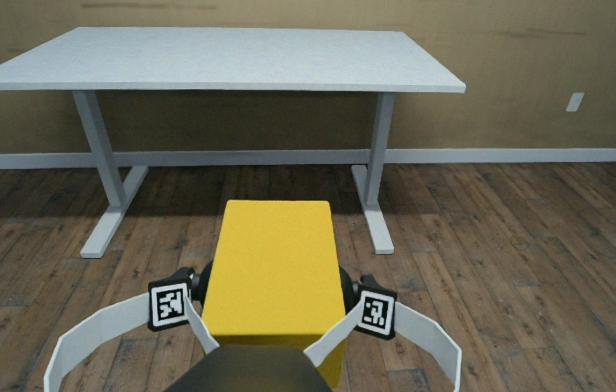

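Scene clock: 87.63 s.
move: moving
base_odometry: x=-0.341 y=-0.051 heading=+1.521
turned_by_wheels: -0.228
turned_by_imu: -0.225
base_tilt: forward=+0.4 right=+1.5
lidar_m: 1.35 1.35 1.58 1.76 1.78 2.05 1.41 1.42 1.59 2.41 2.42 2.55
base_status: rotate_rad moving
joint_positions: lift_m=+0.950 arm_m=+0.020 wrist_yaw_rad=+0.003 wrist_pitch_rad=+0.600 wrist_roll_rad=+0.000 gripper_m=+0.021
joint_status: not commanded
measured_speeds: translate_m=+0.001 strafe_m=+0.002 rotate_rad=-0.865 lift_m=+0.000 arm_m=+0.000 wrist_yaw_rad=+0.000 wrist_pitch_rad=+0.000 wrist_roll_rad=+0.000
motor_effort: lift_m=+24(24) arm_m=-6(6) wheel_0=+8(8) wheel_1=+7(8) wheel_2=+7(8)
servo_current: wrist_yaw_rad=33(46) wrist_pitch_rad=46(52) wrist_roll_rad=26(33) gripper_m=111(117)
hand_pose: x=+0.4294 y=-0.0867 z=+0.9650 quat_wxyz=(+0.955, +0.000, +0.295, +0.002) (m; base frame)
wrist_depth_mm: - - - - - - - / - - - - - - - / - - - - - - - / 1863 1983 1921 1983 - - - / 1576 1576 215 210 1661 1661 1756 / 1397 182 181 178 183 1464 1430 / 1160 1182 1182 169 1229 1205 1255
pictures: none
No camera images: "cameras" was empty.

Scene clock: 90.13 s.
earlier move: done
base_odometry: x=-0.341 y=-0.051 heading=-1.250
turned_by_wheels: -2.771
turned_by_imu: -2.737
base_tilt: forward=+0.4 right=+1.4
lidar_m: 1.40 1.54 2.48 2.41 2.60 1.36 1.36 1.47 1.82 1.76 1.90 1.43
base_status: done
joint_positions: lift_m=+0.950 arm_m=+0.020 wrist_yaw_rad=+0.003 wrist_pitch_rad=+0.600 wrist_roll_rad=+0.000 gripper_m=+0.021
joint_status: not commanded
measured_speeds: all 0
motor_effort: lift_m=+24(24) arm_m=-6(7) wheel_0=+3(8) wheel_1=+1(9) wheel_2=+2(9)
servo_current: wrist_yaw_rad=46(46) wrist_pitch_rad=39(52) wrist_roll_rad=26(39) gripper_m=104(124)
hand_pose: x=+0.4295 y=-0.0867 z=+0.9650 quat_wxyz=(+0.955, +0.000, +0.295, +0.002) (m; base frame)
wrist_depth_mm: - - - - - - - / - - - - - - - / - 1863 - - - - - / 1921 - 1983 245 - - - / 1576 1618 216 210 1618 1708 1708 / 1336 183 181 178 183 1464 1464 / 1160 1182 1182 169 1229 1182 1255
wait: 2.50 of 5 s (the move ended)
pictures: head_camera, head_left_camera

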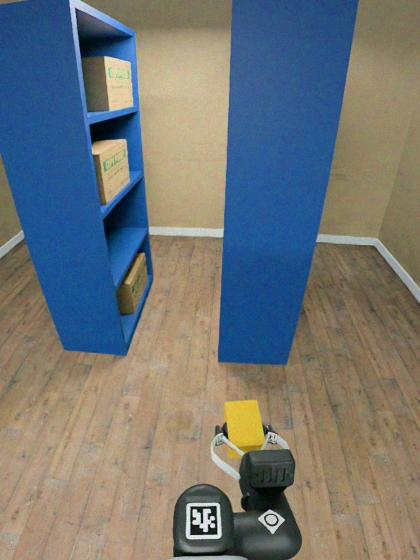

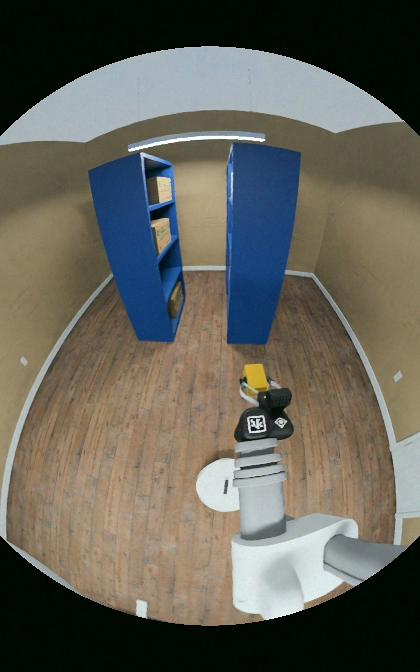

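Call:
move(
  base={"translate_m": 0.8, "strafe_m": 0.216},
  pace="fast",
  blocking=false,
  cameras=[],
)

Call:
wait(
  seconds=5,
  cameras=[],
)

Call:
move(
  base={"rotate_rad": -0.045},
  blocking=false,
  cameras=[],
)

Call:
wait(
  seconds=1,
  cameras=["head_camera"],
)

Scene clock: 108.03 s.
move: moving
base_odometry: x=-0.318 y=-0.086 heading=-1.250
turned_by_wheels: +0.000
turned_by_imu: +0.000
base_tilt: forward=+0.3 right=+1.3
lidar_m: 1.38 1.50 2.47 2.41 2.58 1.43 1.41 1.51 1.82 1.76 1.94 1.41
base_status: translate_m moving; strafe_m moving
joint_positions: lift_m=+0.950 arm_m=+0.020 wrist_yaw_rad=+0.003 wrist_pitch_rad=+0.600 wrist_roll_rad=+0.000 gripper_m=+0.021
joint_status: not commanded
measured_speeds: translate_m=+0.154 strafe_m=+0.043 rotate_rad=-0.004 lift_m=+0.000 arm_m=+0.000 wrist_yaw_rad=+0.000 wrist_pitch_rad=+0.000 wrist_roll_rad=+0.000
motor_effort: lift_m=+24(24) arm_m=-6(6) wheel_0=+4(6) wheel_1=+8(9) wheel_2=-10(11)
servo_current: wrist_yaw_rad=33(39) wrist_pitch_rad=52(52) wrist_roll_rad=33(33) gripper_m=111(117)
hand_pose: x=+0.4294 y=-0.0867 z=+0.9650 quat_wxyz=(+0.955, +0.000, +0.295, +0.002) (m; base frame)
wrist_depth_mm: - - - - - - - / - - - - - - - / - 1808 - - - - - / 1921 - 1983 245 - - - / 1576 1537 216 209 1618 1708 1661 / 1366 182 181 178 183 1464 1430 / 1138 1205 1182 169 1205 1205 1255
pictures: none
No camera images: "cameras" was empty.

Scene clock: 111.20 s.
earlier move: done
base_odometry: x=+0.116 y=-0.742 heading=-1.250
turned_by_wheels: +0.000
turned_by_imu: -0.001
base_tilt: forward=+0.3 right=+1.3
lidar_m: 1.00 0.71 1.03 2.14 2.29 3.02 2.66 2.29 2.11 2.06 0.84 0.69
base_status: done
joint_positions: lift_m=+0.950 arm_m=+0.020 wrist_yaw_rad=+0.003 wrist_pitch_rad=+0.600 wrist_roll_rad=+0.000 gripper_m=+0.021
joint_status: not commanded
measured_speeds: all 0
motor_effort: lift_m=+24(24) arm_m=-6(6) wheel_0=+1(6) wheel_1=+0(10) wheel_2=+2(11)
servo_current: wrist_yaw_rad=33(52) wrist_pitch_rad=39(59) wrist_roll_rad=20(33) gripper_m=98(124)
hand_pose: x=+0.4294 y=-0.0867 z=+0.9651 quat_wxyz=(+0.955, +0.000, +0.295, +0.002) (m; base frame)
wrist_depth_mm: - 668 - - - - 345 / 488 1336 - - - 603 364 / - - - - 1336 723 - / - - 1366 1983 1042 715 - / - 1138 223 210 1118 788 - / - 177 181 179 182 - - / - - - 169 768 - -
wait: 3.17 of 5 s (the move ended)
pictures: none
No camera images: "cameras" was empty.

Scene clock: 111.70 s.
move: moving
base_odometry: x=+0.116 y=-0.742 heading=-1.294
turned_by_wheels: -0.045
turned_by_imu: -0.044
base_tilt: forward=+0.3 right=+1.4
lidar_m: 1.12 0.72 0.98 2.14 2.26 3.05 2.50 2.24 2.14 2.06 0.90 0.71
base_status: rotate_rad moving
joint_positions: lift_m=+0.950 arm_m=+0.020 wrist_yaw_rad=+0.003 wrist_pitch_rad=+0.600 wrist_roll_rad=+0.000 gripper_m=+0.021
joint_status: not commanded
measured_speeds: all 0
motor_effort: lift_m=+23(24) arm_m=-6(6) wheel_0=+4(4) wheel_1=+3(5) wheel_2=+1(7)
servo_current: wrist_yaw_rad=39(39) wrist_pitch_rad=33(46) wrist_roll_rad=26(33) gripper_m=104(117)
hand_pose: x=+0.4294 y=-0.0867 z=+0.9651 quat_wxyz=(+0.955, +0.000, +0.295, +0.001) (m; base frame)
wrist_depth_mm: 609 - - - 1229 364 355 / 1281 - - - 1042 415 - / - - - - 976 723 - / - - 1863 1983 917 - - / - 1160 215 210 866 - - / - 179 181 178 182 - - / - - 1205 169 750 - -
pictures: none
No camera images: "cameras" was empty.

Scene clock: 111.80 s.
earlier move: done
base_odometry: x=+0.116 y=-0.742 heading=-1.294
turned_by_wheels: +0.000
turned_by_imu: +0.000
base_tilt: forward=+0.4 right=+1.3
lidar_m: 1.13 0.73 0.99 2.14 2.27 3.02 2.51 2.25 2.12 2.07 0.88 0.69
base_status: done
joint_positions: lift_m=+0.950 arm_m=+0.020 wrist_yaw_rad=+0.003 wrist_pitch_rad=+0.600 wrist_roll_rad=+0.000 gripper_m=+0.021
joint_status: not commanded
measured_speeds: all 0
motor_effort: lift_m=+23(24) arm_m=-6(6) wheel_0=+3(4) wheel_1=+2(5) wheel_2=+1(7)
servo_current: wrist_yaw_rad=33(39) wrist_pitch_rad=39(46) wrist_roll_rad=20(33) gripper_m=111(117)
hand_pose: x=+0.4294 y=-0.0867 z=+0.9651 quat_wxyz=(+0.955, +0.000, +0.295, +0.001) (m; base frame)
wrist_depth_mm: 609 - - - 1205 359 353 / 1281 - - - 1042 415 - / - - - - 960 715 - / - - 1921 1983 917 - - / - 1138 215 210 878 - - / - 179 181 178 182 - - / - - 1229 169 759 - -
wait: 0.10 of 1 s (the move ended)
pictures: head_camera

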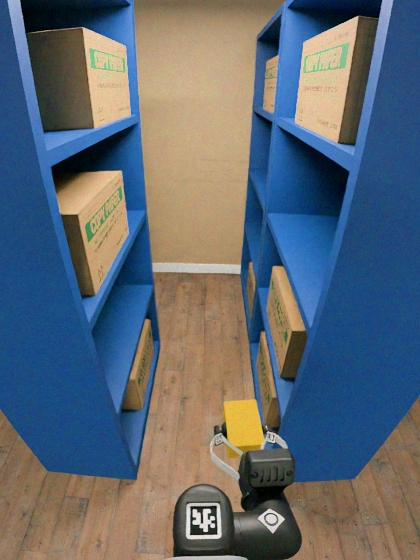

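Call:
move(
  base={"rotate_rad": -0.03},
  blocking=false,
  cameras=[],
)

Call:
wait(
  seconds=0.8,
  cameras=[],
)

Call:
move(
  base={"translate_m": 1.9, "strafe_m": 0.015},
  joints={"lift_m": 1.12},
  contact_limits={"translate_m": 0.3},
  pace="fast",
  blocking=false,
  cameras=[],
)

Call:
wait(
  seconds=9,
  cameras=["head_left_camera"],
)

Scene clock: 127.30 s.
move: moving
base_odometry: x=+0.116 y=-0.742 heading=-1.324
turned_by_wheels: -0.030
turned_by_imu: -0.030
base_tilt: forward=+0.2 right=+1.4
lidar_m: 1.15 0.72 0.94 2.14 2.24 3.04 2.97 2.23 2.14 2.06 0.92 0.68
base_status: rotate_rad moving
joint_positions: lift_m=+0.950 arm_m=+0.020 wrist_yaw_rad=+0.003 wrist_pitch_rad=+0.600 wrist_roll_rad=+0.000 gripper_m=+0.021
joint_status: not commanded
measured_speeds: all 0
motor_effort: lift_m=+23(24) arm_m=-6(6) wheel_0=+3(6) wheel_1=+1(5) wheel_2=+0(6)
servo_current: wrist_yaw_rad=39(46) wrist_pitch_rad=39(46) wrist_roll_rad=33(33) gripper_m=111(117)
hand_pose: x=+0.4294 y=-0.0867 z=+0.9651 quat_wxyz=(+0.955, +0.000, +0.295, +0.001) (m; base frame)
wrist_depth_mm: 615 - - - 1182 366 364 / 1281 - - - 991 - - / - - - - 854 - - / - - 1983 - 809 - - / - 1160 216 210 831 - - / - 179 181 178 183 - - / - - 1182 169 - - -
pictures: none
No camera images: "cameras" was empty.

Scene clock: 127.33 s.
earlier move: done
base_odometry: x=+0.116 y=-0.742 heading=-1.324
turned_by_wheels: +0.000
turned_by_imu: +0.000
base_tilt: forward=+0.4 right=+1.4
lidar_m: 1.12 0.70 0.94 2.13 2.25 3.05 2.94 2.24 2.14 2.04 0.91 0.69
base_status: done
joint_positions: lift_m=+0.950 arm_m=+0.020 wrist_yaw_rad=+0.003 wrist_pitch_rad=+0.600 wrist_roll_rad=+0.000 gripper_m=+0.021
joint_status: not commanded
measured_speeds: all 0
motor_effort: lift_m=+24(24) arm_m=-6(6) wheel_0=+2(6) wheel_1=+1(5) wheel_2=+1(6)
servo_current: wrist_yaw_rad=33(46) wrist_pitch_rad=33(46) wrist_roll_rad=26(33) gripper_m=111(117)
hand_pose: x=+0.4294 y=-0.0867 z=+0.9651 quat_wxyz=(+0.955, +0.000, +0.295, +0.001) (m; base frame)
wrist_depth_mm: 615 - - - 1205 366 364 / 1308 - - - 1008 - - / - - - - 831 - - / - - 1983 - 820 - - / - 1182 215 209 831 - - / - 179 181 178 182 - - / - - 1229 169 - - -
wait: 0.03 of 0.8 s (the move ended)
pictures: none
No camera images: "cameras" was empty.

Scene clock: 127.83 s.
move: moving
base_odometry: x=+0.126 y=-0.782 heading=-1.324
turned_by_wheels: +0.000
turned_by_imu: +0.000
base_tilt: forward=+0.2 right=+1.4
lidar_m: 1.12 0.70 0.89 2.12 2.25 3.07 3.00 2.29 2.15 2.07 0.86 0.65
base_status: translate_m moving; strafe_m moving
joint_positions: lift_m=+1.015 arm_m=+0.020 wrist_yaw_rad=+0.003 wrist_pitch_rad=+0.600 wrist_roll_rad=+0.000 gripper_m=+0.021
joint_status: lift_m moving
measured_speeds: translate_m=+0.157 strafe_m=+0.003 rotate_rad=+0.003 lift_m=+0.248 arm_m=+0.000 wrist_yaw_rad=+0.000 wrist_pitch_rad=+0.000 wrist_roll_rad=+0.000
motor_effort: lift_m=+28(28) arm_m=-6(6) wheel_0=+7(8) wheel_1=+4(7) wheel_2=-10(11)
servo_current: wrist_yaw_rad=39(39) wrist_pitch_rad=33(52) wrist_roll_rad=33(33) gripper_m=104(117)
contact_limits: translate_m 0.3
hand_pose: x=+0.4294 y=-0.0867 z=+1.0304 quat_wxyz=(+0.955, +0.000, +0.295, +0.001) (m; base frame)
wrist_depth_mm: - 878 - - - 340 332 / 634 - - - 854 366 357 / - - - - 917 - - / - - - - 778 - - / - 1229 214 210 798 - - / - 178 181 179 183 - - / - - 1255 169 - - -
pictures: none
No camera images: "cameras" was empty.

Scene clock: 133.87 s.
earlier move: done
base_odometry: x=+0.595 y=-2.581 heading=-1.324
turned_by_wheels: +0.000
turned_by_imu: -0.002
base_tilt: forward=+0.5 right=+1.4
lidar_m: 0.59 0.64 0.77 0.73 0.45 0.44 1.15 0.41 0.29 0.27 0.28 0.43
base_status: done
joint_positions: lift_m=+1.120 arm_m=+0.020 wrist_yaw_rad=+0.003 wrist_pitch_rad=+0.600 wrist_roll_rad=+0.000 gripper_m=+0.021
joint_status: all done
measured_speeds: all 0
motor_effort: lift_m=+24(28) arm_m=-6(6) wheel_0=+2(8) wheel_1=+1(7) wheel_2=+2(12)
servo_current: wrist_yaw_rad=39(46) wrist_pitch_rad=33(59) wrist_roll_rad=33(33) gripper_m=111(124)
contact_limits: translate_m 0.3
hand_pose: x=+0.4294 y=-0.0867 z=+1.1350 quat_wxyz=(+0.955, +0.000, +0.295, +0.001) (m; base frame)
wrist_depth_mm: 349 343 342 342 342 338 332 / 377 377 377 373 370 370 330 / 415 415 413 413 407 399 347 / 459 455 449 436 452 430 384 / - - 207 210 - 439 433 / - 176 181 178 183 418 394 / - - - 169 - 377 349
wait: 6.03 of 9 s (the move ended)
pictures: head_left_camera

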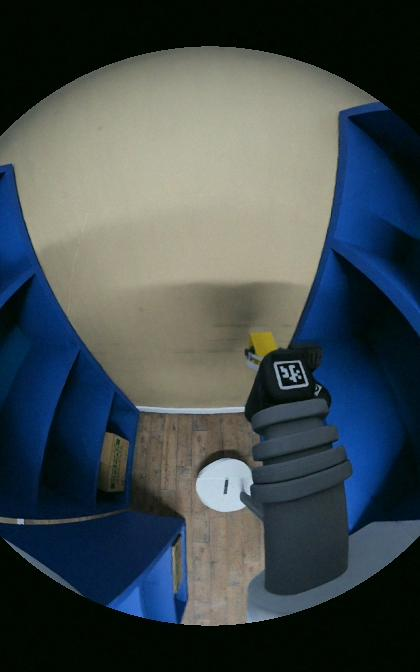

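Call:
move(
  base={"rotate_rad": 1.57},
  blocking=false,
  cameras=[],
)

Call:
wait(
  seconds=4,
  cameras=["head_camera","wrist_camera"],
)

Scene clock: 142.67 s.
move: moving
base_odometry: x=+0.595 y=-2.581 heading=-1.162
turned_by_wheels: +0.162
turned_by_imu: +0.159
base_tilt: forward=+0.1 right=+1.4
lidar_m: 0.61 0.69 0.75 0.72 0.42 0.51 0.72 0.35 0.28 0.26 0.29 0.51
base_status: rotate_rad moving
joint_positions: lift_m=+1.120 arm_m=+0.020 wrist_yaw_rad=+0.003 wrist_pitch_rad=+0.600 wrist_roll_rad=+0.000 gripper_m=+0.021
joint_status: not commanded
measured_speeds: translate_m=-0.001 strafe_m=-0.001 rotate_rad=+0.619 lift_m=+0.000 arm_m=+0.000 wrist_yaw_rad=+0.000 wrist_pitch_rad=+0.000 wrist_roll_rad=+0.000
motor_effort: lift_m=+24(24) arm_m=-6(6) wheel_0=-6(6) wheel_1=-5(7) wheel_2=-7(7)
servo_current: wrist_yaw_rad=33(39) wrist_pitch_rad=39(52) wrist_roll_rad=26(33) gripper_m=104(117)
hand_pose: x=+0.4294 y=-0.0867 z=+1.1350 quat_wxyz=(+0.955, +0.000, +0.295, +0.001) (m; base frame)
wrist_depth_mm: 373 357 349 336 327 317 310 / 404 394 382 366 353 343 334 / 449 436 418 404 389 375 364 / - 466 452 433 427 413 397 / - - 207 210 466 459 415 / - 176 181 178 183 - 407 / - - - 169 - 508 469
pictures: none
No camera images: "cameras" was empty.

Scene clock: 144.70 s.
earlier move: done
base_odometry: x=+0.595 y=-2.581 heading=+0.246
turned_by_wheels: +1.408
turned_by_imu: +1.390
base_tilt: forward=+0.5 right=+1.4
lidar_m: 0.72 0.41 0.41 1.20 0.42 0.30 0.26 0.30 0.42 0.60 0.62 0.78
base_status: done
joint_positions: lift_m=+1.120 arm_m=+0.020 wrist_yaw_rad=+0.003 wrist_pitch_rad=+0.600 wrist_roll_rad=+0.000 gripper_m=+0.021
joint_status: not commanded
measured_speeds: all 0
motor_effort: lift_m=+24(24) arm_m=-6(6) wheel_0=-2(8) wheel_1=-1(7) wheel_2=+0(7)
servo_current: wrist_yaw_rad=39(52) wrist_pitch_rad=39(52) wrist_roll_rad=33(33) gripper_m=117(124)
hand_pose: x=+0.4294 y=-0.0867 z=+1.1350 quat_wxyz=(+0.955, +0.000, +0.295, +0.001) (m; base frame)
wrist_depth_mm: 469 - - - - - - / 504 - - - - 904 - / 539 - - - - - 707 / - - - 242 - - - / - - 207 210 - 1138 - / - 177 181 178 182 931 768 / - - - 169 - 854 -
wait: 2.03 of 4 s (the move ended)
pictures: head_camera, wrist_camera
camera_calibration:
wrist_camera: T_world_to_cam=[[-0.0121152, -0.997942, 0.0629636, -0.175493], [-0.582683, -0.0441265, -0.811501, 1.22052], [0.812609, -0.0465193, -0.580949, 0.536113], [0, 0, 0, 1]] pos_world=[0.273398, -0.0963353, 1.31295]

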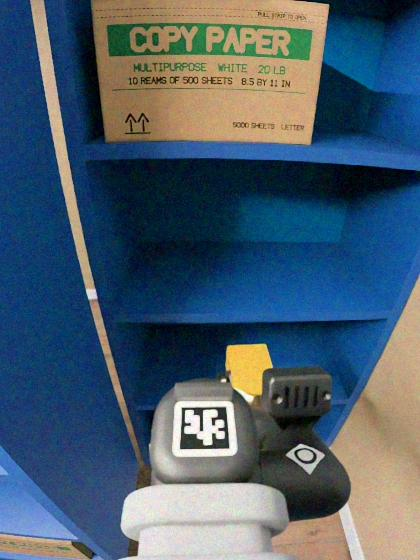

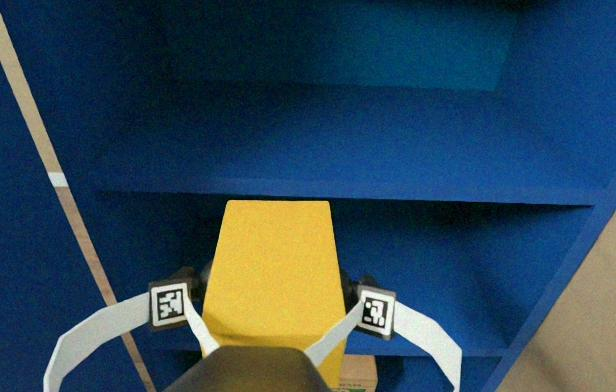

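Call:
move(
  base={"translate_m": 0.12},
  joints={"arm_m": 0.47},
  contact_limits={"arm_m": 0.2},
  pace="fast",
  blocking=false,
  cameras=[],
)

Call:
wait(
  seconds=3,
  cameras=[],
)

Call:
move(
  joints={"lift_m": 1.015},
  contact_limits={"lift_m": 0.1},
  blocking=false,
  cameras=[],
)

Call:
wait(
  seconds=1.5,
  cameras=["wrist_camera"],
)

Scene clock: 154.37 s.
move: moving
base_odometry: x=+0.629 y=-2.573 heading=+0.246
turned_by_wheels: +0.000
turned_by_imu: -0.001
base_tilt: forward=+0.4 right=+1.4
lidar_m: 0.68 0.41 0.38 1.02 0.45 0.34 0.32 0.35 0.44 0.59 0.64 0.71
base_status: translate_m moving
joint_positions: lift_m=+1.120 arm_m=+0.098 wrist_yaw_rad=+0.003 wrist_pitch_rad=+0.600 wrist_roll_rad=+0.000 gripper_m=+0.021
joint_status: arm_m moving
measured_speeds: translate_m=+0.133 strafe_m=-0.001 rotate_rad=-0.003 lift_m=+0.000 arm_m=+0.297 wrist_yaw_rad=+0.000 wrist_pitch_rad=+0.000 wrist_roll_rad=+0.000
motor_effort: lift_m=+23(24) arm_m=+7(9) wheel_0=+6(6) wheel_1=+6(6) wheel_2=-9(10)
servo_current: wrist_yaw_rad=26(39) wrist_pitch_rad=33(46) wrist_roll_rad=26(33) gripper_m=111(117)
contact_limits: arm_m 0.2
hand_pose: x=+0.5076 y=-0.0867 z=+1.1350 quat_wxyz=(+0.955, +0.000, +0.295, +0.001) (m; base frame)
wrist_depth_mm: 477 778 778 778 788 788 - / 484 - - - - 854 - / 492 - - - - - - / 496 - - 243 - - - / - - 207 210 - - - / - 176 181 179 183 - - / - - - 169 - - -
pictures: none
No camera images: "cameras" was empty.

Scene clock: 155.87 s.
earlier move: done
base_odometry: x=+0.711 y=-2.552 heading=+0.246
turned_by_wheels: +0.000
turned_by_imu: +0.000
base_tilt: forward=+0.3 right=+1.4
lidar_m: 0.60 0.42 0.34 0.72 0.60 0.43 0.40 0.44 0.59 0.60 0.63 0.64
base_status: done
joint_positions: lift_m=+1.120 arm_m=+0.470 wrist_yaw_rad=+0.003 wrist_pitch_rad=+0.600 wrist_roll_rad=+0.000 gripper_m=+0.021
joint_status: all done
measured_speeds: all 0
motor_effort: lift_m=+23(24) arm_m=+6(11) wheel_0=+1(8) wheel_1=+0(7) wheel_2=+2(10)
servo_current: wrist_yaw_rad=33(46) wrist_pitch_rad=39(59) wrist_roll_rad=26(33) gripper_m=104(124)
contact_limits: arm_m 0.2
hand_pose: x=+0.8790 y=-0.0867 z=+1.1350 quat_wxyz=(+0.955, +0.000, +0.295, +0.001) (m; base frame)
wrist_depth_mm: 351 347 345 345 343 342 345 / 379 377 379 375 375 375 375 / 418 418 415 413 413 413 410 / 452 466 452 442 459 455 455 / 430 436 214 210 442 459 449 / 368 181 181 178 185 392 394 / 319 324 327 169 336 329 347
wait: 1.50 of 3 s (the move ended)
pictures: none
No camera images: "cameras" was empty.

Scene clock: 156.37 s.
move: moving
base_odometry: x=+0.711 y=-2.552 heading=+0.246
turned_by_wheels: +0.000
turned_by_imu: +0.000
base_tilt: forward=+0.2 right=+1.5
lidar_m: 0.60 0.43 0.35 0.76 0.59 0.43 0.40 0.44 0.58 0.60 0.61 0.64
base_status: not commanded
joint_positions: lift_m=+1.081 arm_m=+0.470 wrist_yaw_rad=+0.003 wrist_pitch_rad=+0.600 wrist_roll_rad=+0.000 gripper_m=+0.021
joint_status: lift_m moving
measured_speeds: translate_m=+0.000 strafe_m=+0.000 rotate_rad=+0.000 lift_m=-0.149 arm_m=+0.000 wrist_yaw_rad=+0.000 wrist_pitch_rad=+0.000 wrist_roll_rad=+0.000
motor_effort: lift_m=+12(22) arm_m=+6(7) wheel_0=+1(1) wheel_1=+0(0) wheel_2=+2(2)
servo_current: wrist_yaw_rad=39(46) wrist_pitch_rad=33(46) wrist_roll_rad=26(33) gripper_m=111(124)
contact_limits: arm_m 0.2; lift_m 0.1
hand_pose: x=+0.8790 y=-0.0867 z=+1.0966 quat_wxyz=(+0.955, +0.000, +0.295, +0.001) (m; base frame)
wrist_depth_mm: 353 345 345 345 343 343 345 / 377 379 377 375 375 373 375 / 415 415 413 413 415 410 410 / 445 452 452 442 459 455 455 / 387 392 215 209 410 413 418 / 332 182 181 179 185 351 351 / 286 291 294 169 300 294 310
pictures: none
No camera images: "cameras" was empty.

Scene clock: 157.33 s.
earlier move: done
base_odometry: x=+0.711 y=-2.552 heading=+0.246
turned_by_wheels: +0.000
turned_by_imu: +0.000
base_tilt: forward=+0.4 right=+1.5
lidar_m: 0.61 0.41 0.33 0.74 0.59 0.42 0.40 0.44 0.55 0.60 0.63 0.64
base_status: not commanded
joint_positions: lift_m=+1.015 arm_m=+0.470 wrist_yaw_rad=+0.003 wrist_pitch_rad=+0.600 wrist_roll_rad=+0.000 gripper_m=+0.021
joint_status: all done
measured_speeds: all 0
motor_effort: lift_m=+14(22) arm_m=+6(7) wheel_0=+1(1) wheel_1=+0(0) wheel_2=+2(2)
servo_current: wrist_yaw_rad=33(52) wrist_pitch_rad=39(52) wrist_roll_rad=33(33) gripper_m=111(124)
contact_limits: arm_m 0.2; lift_m 0.1
hand_pose: x=+0.8790 y=-0.0867 z=+1.0308 quat_wxyz=(+0.955, +0.000, +0.295, +0.001) (m; base frame)
wrist_depth_mm: 351 345 345 343 343 343 347 / 379 377 377 377 377 375 370 / 410 407 413 413 413 413 410 / 351 355 362 366 370 377 382 / 289 294 215 210 304 309 312 / 246 182 181 178 185 263 264 / 213 218 220 169 224 221 234
wait: 0.97 of 1.5 s (the move ended)
pictures: wrist_camera
camera_calibration:
wrist_camera: T_world_to_cam=[[-0.0122544, -0.997942, 0.06294, -0.163351], [-0.582687, -0.0440262, -0.811504, 1.39781], [0.812605, -0.0466187, -0.580948, 0.110244], [0, 0, 0, 1]] pos_world=[0.722898, -0.0963351, 1.20865]

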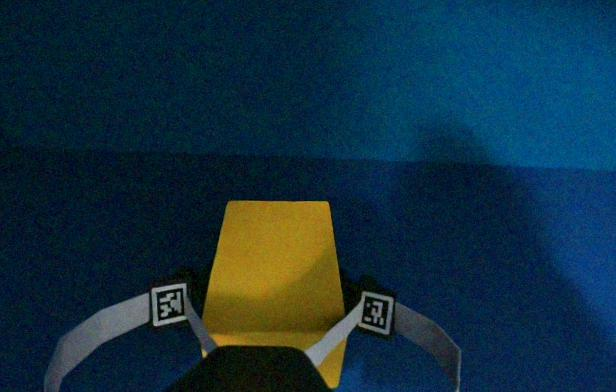

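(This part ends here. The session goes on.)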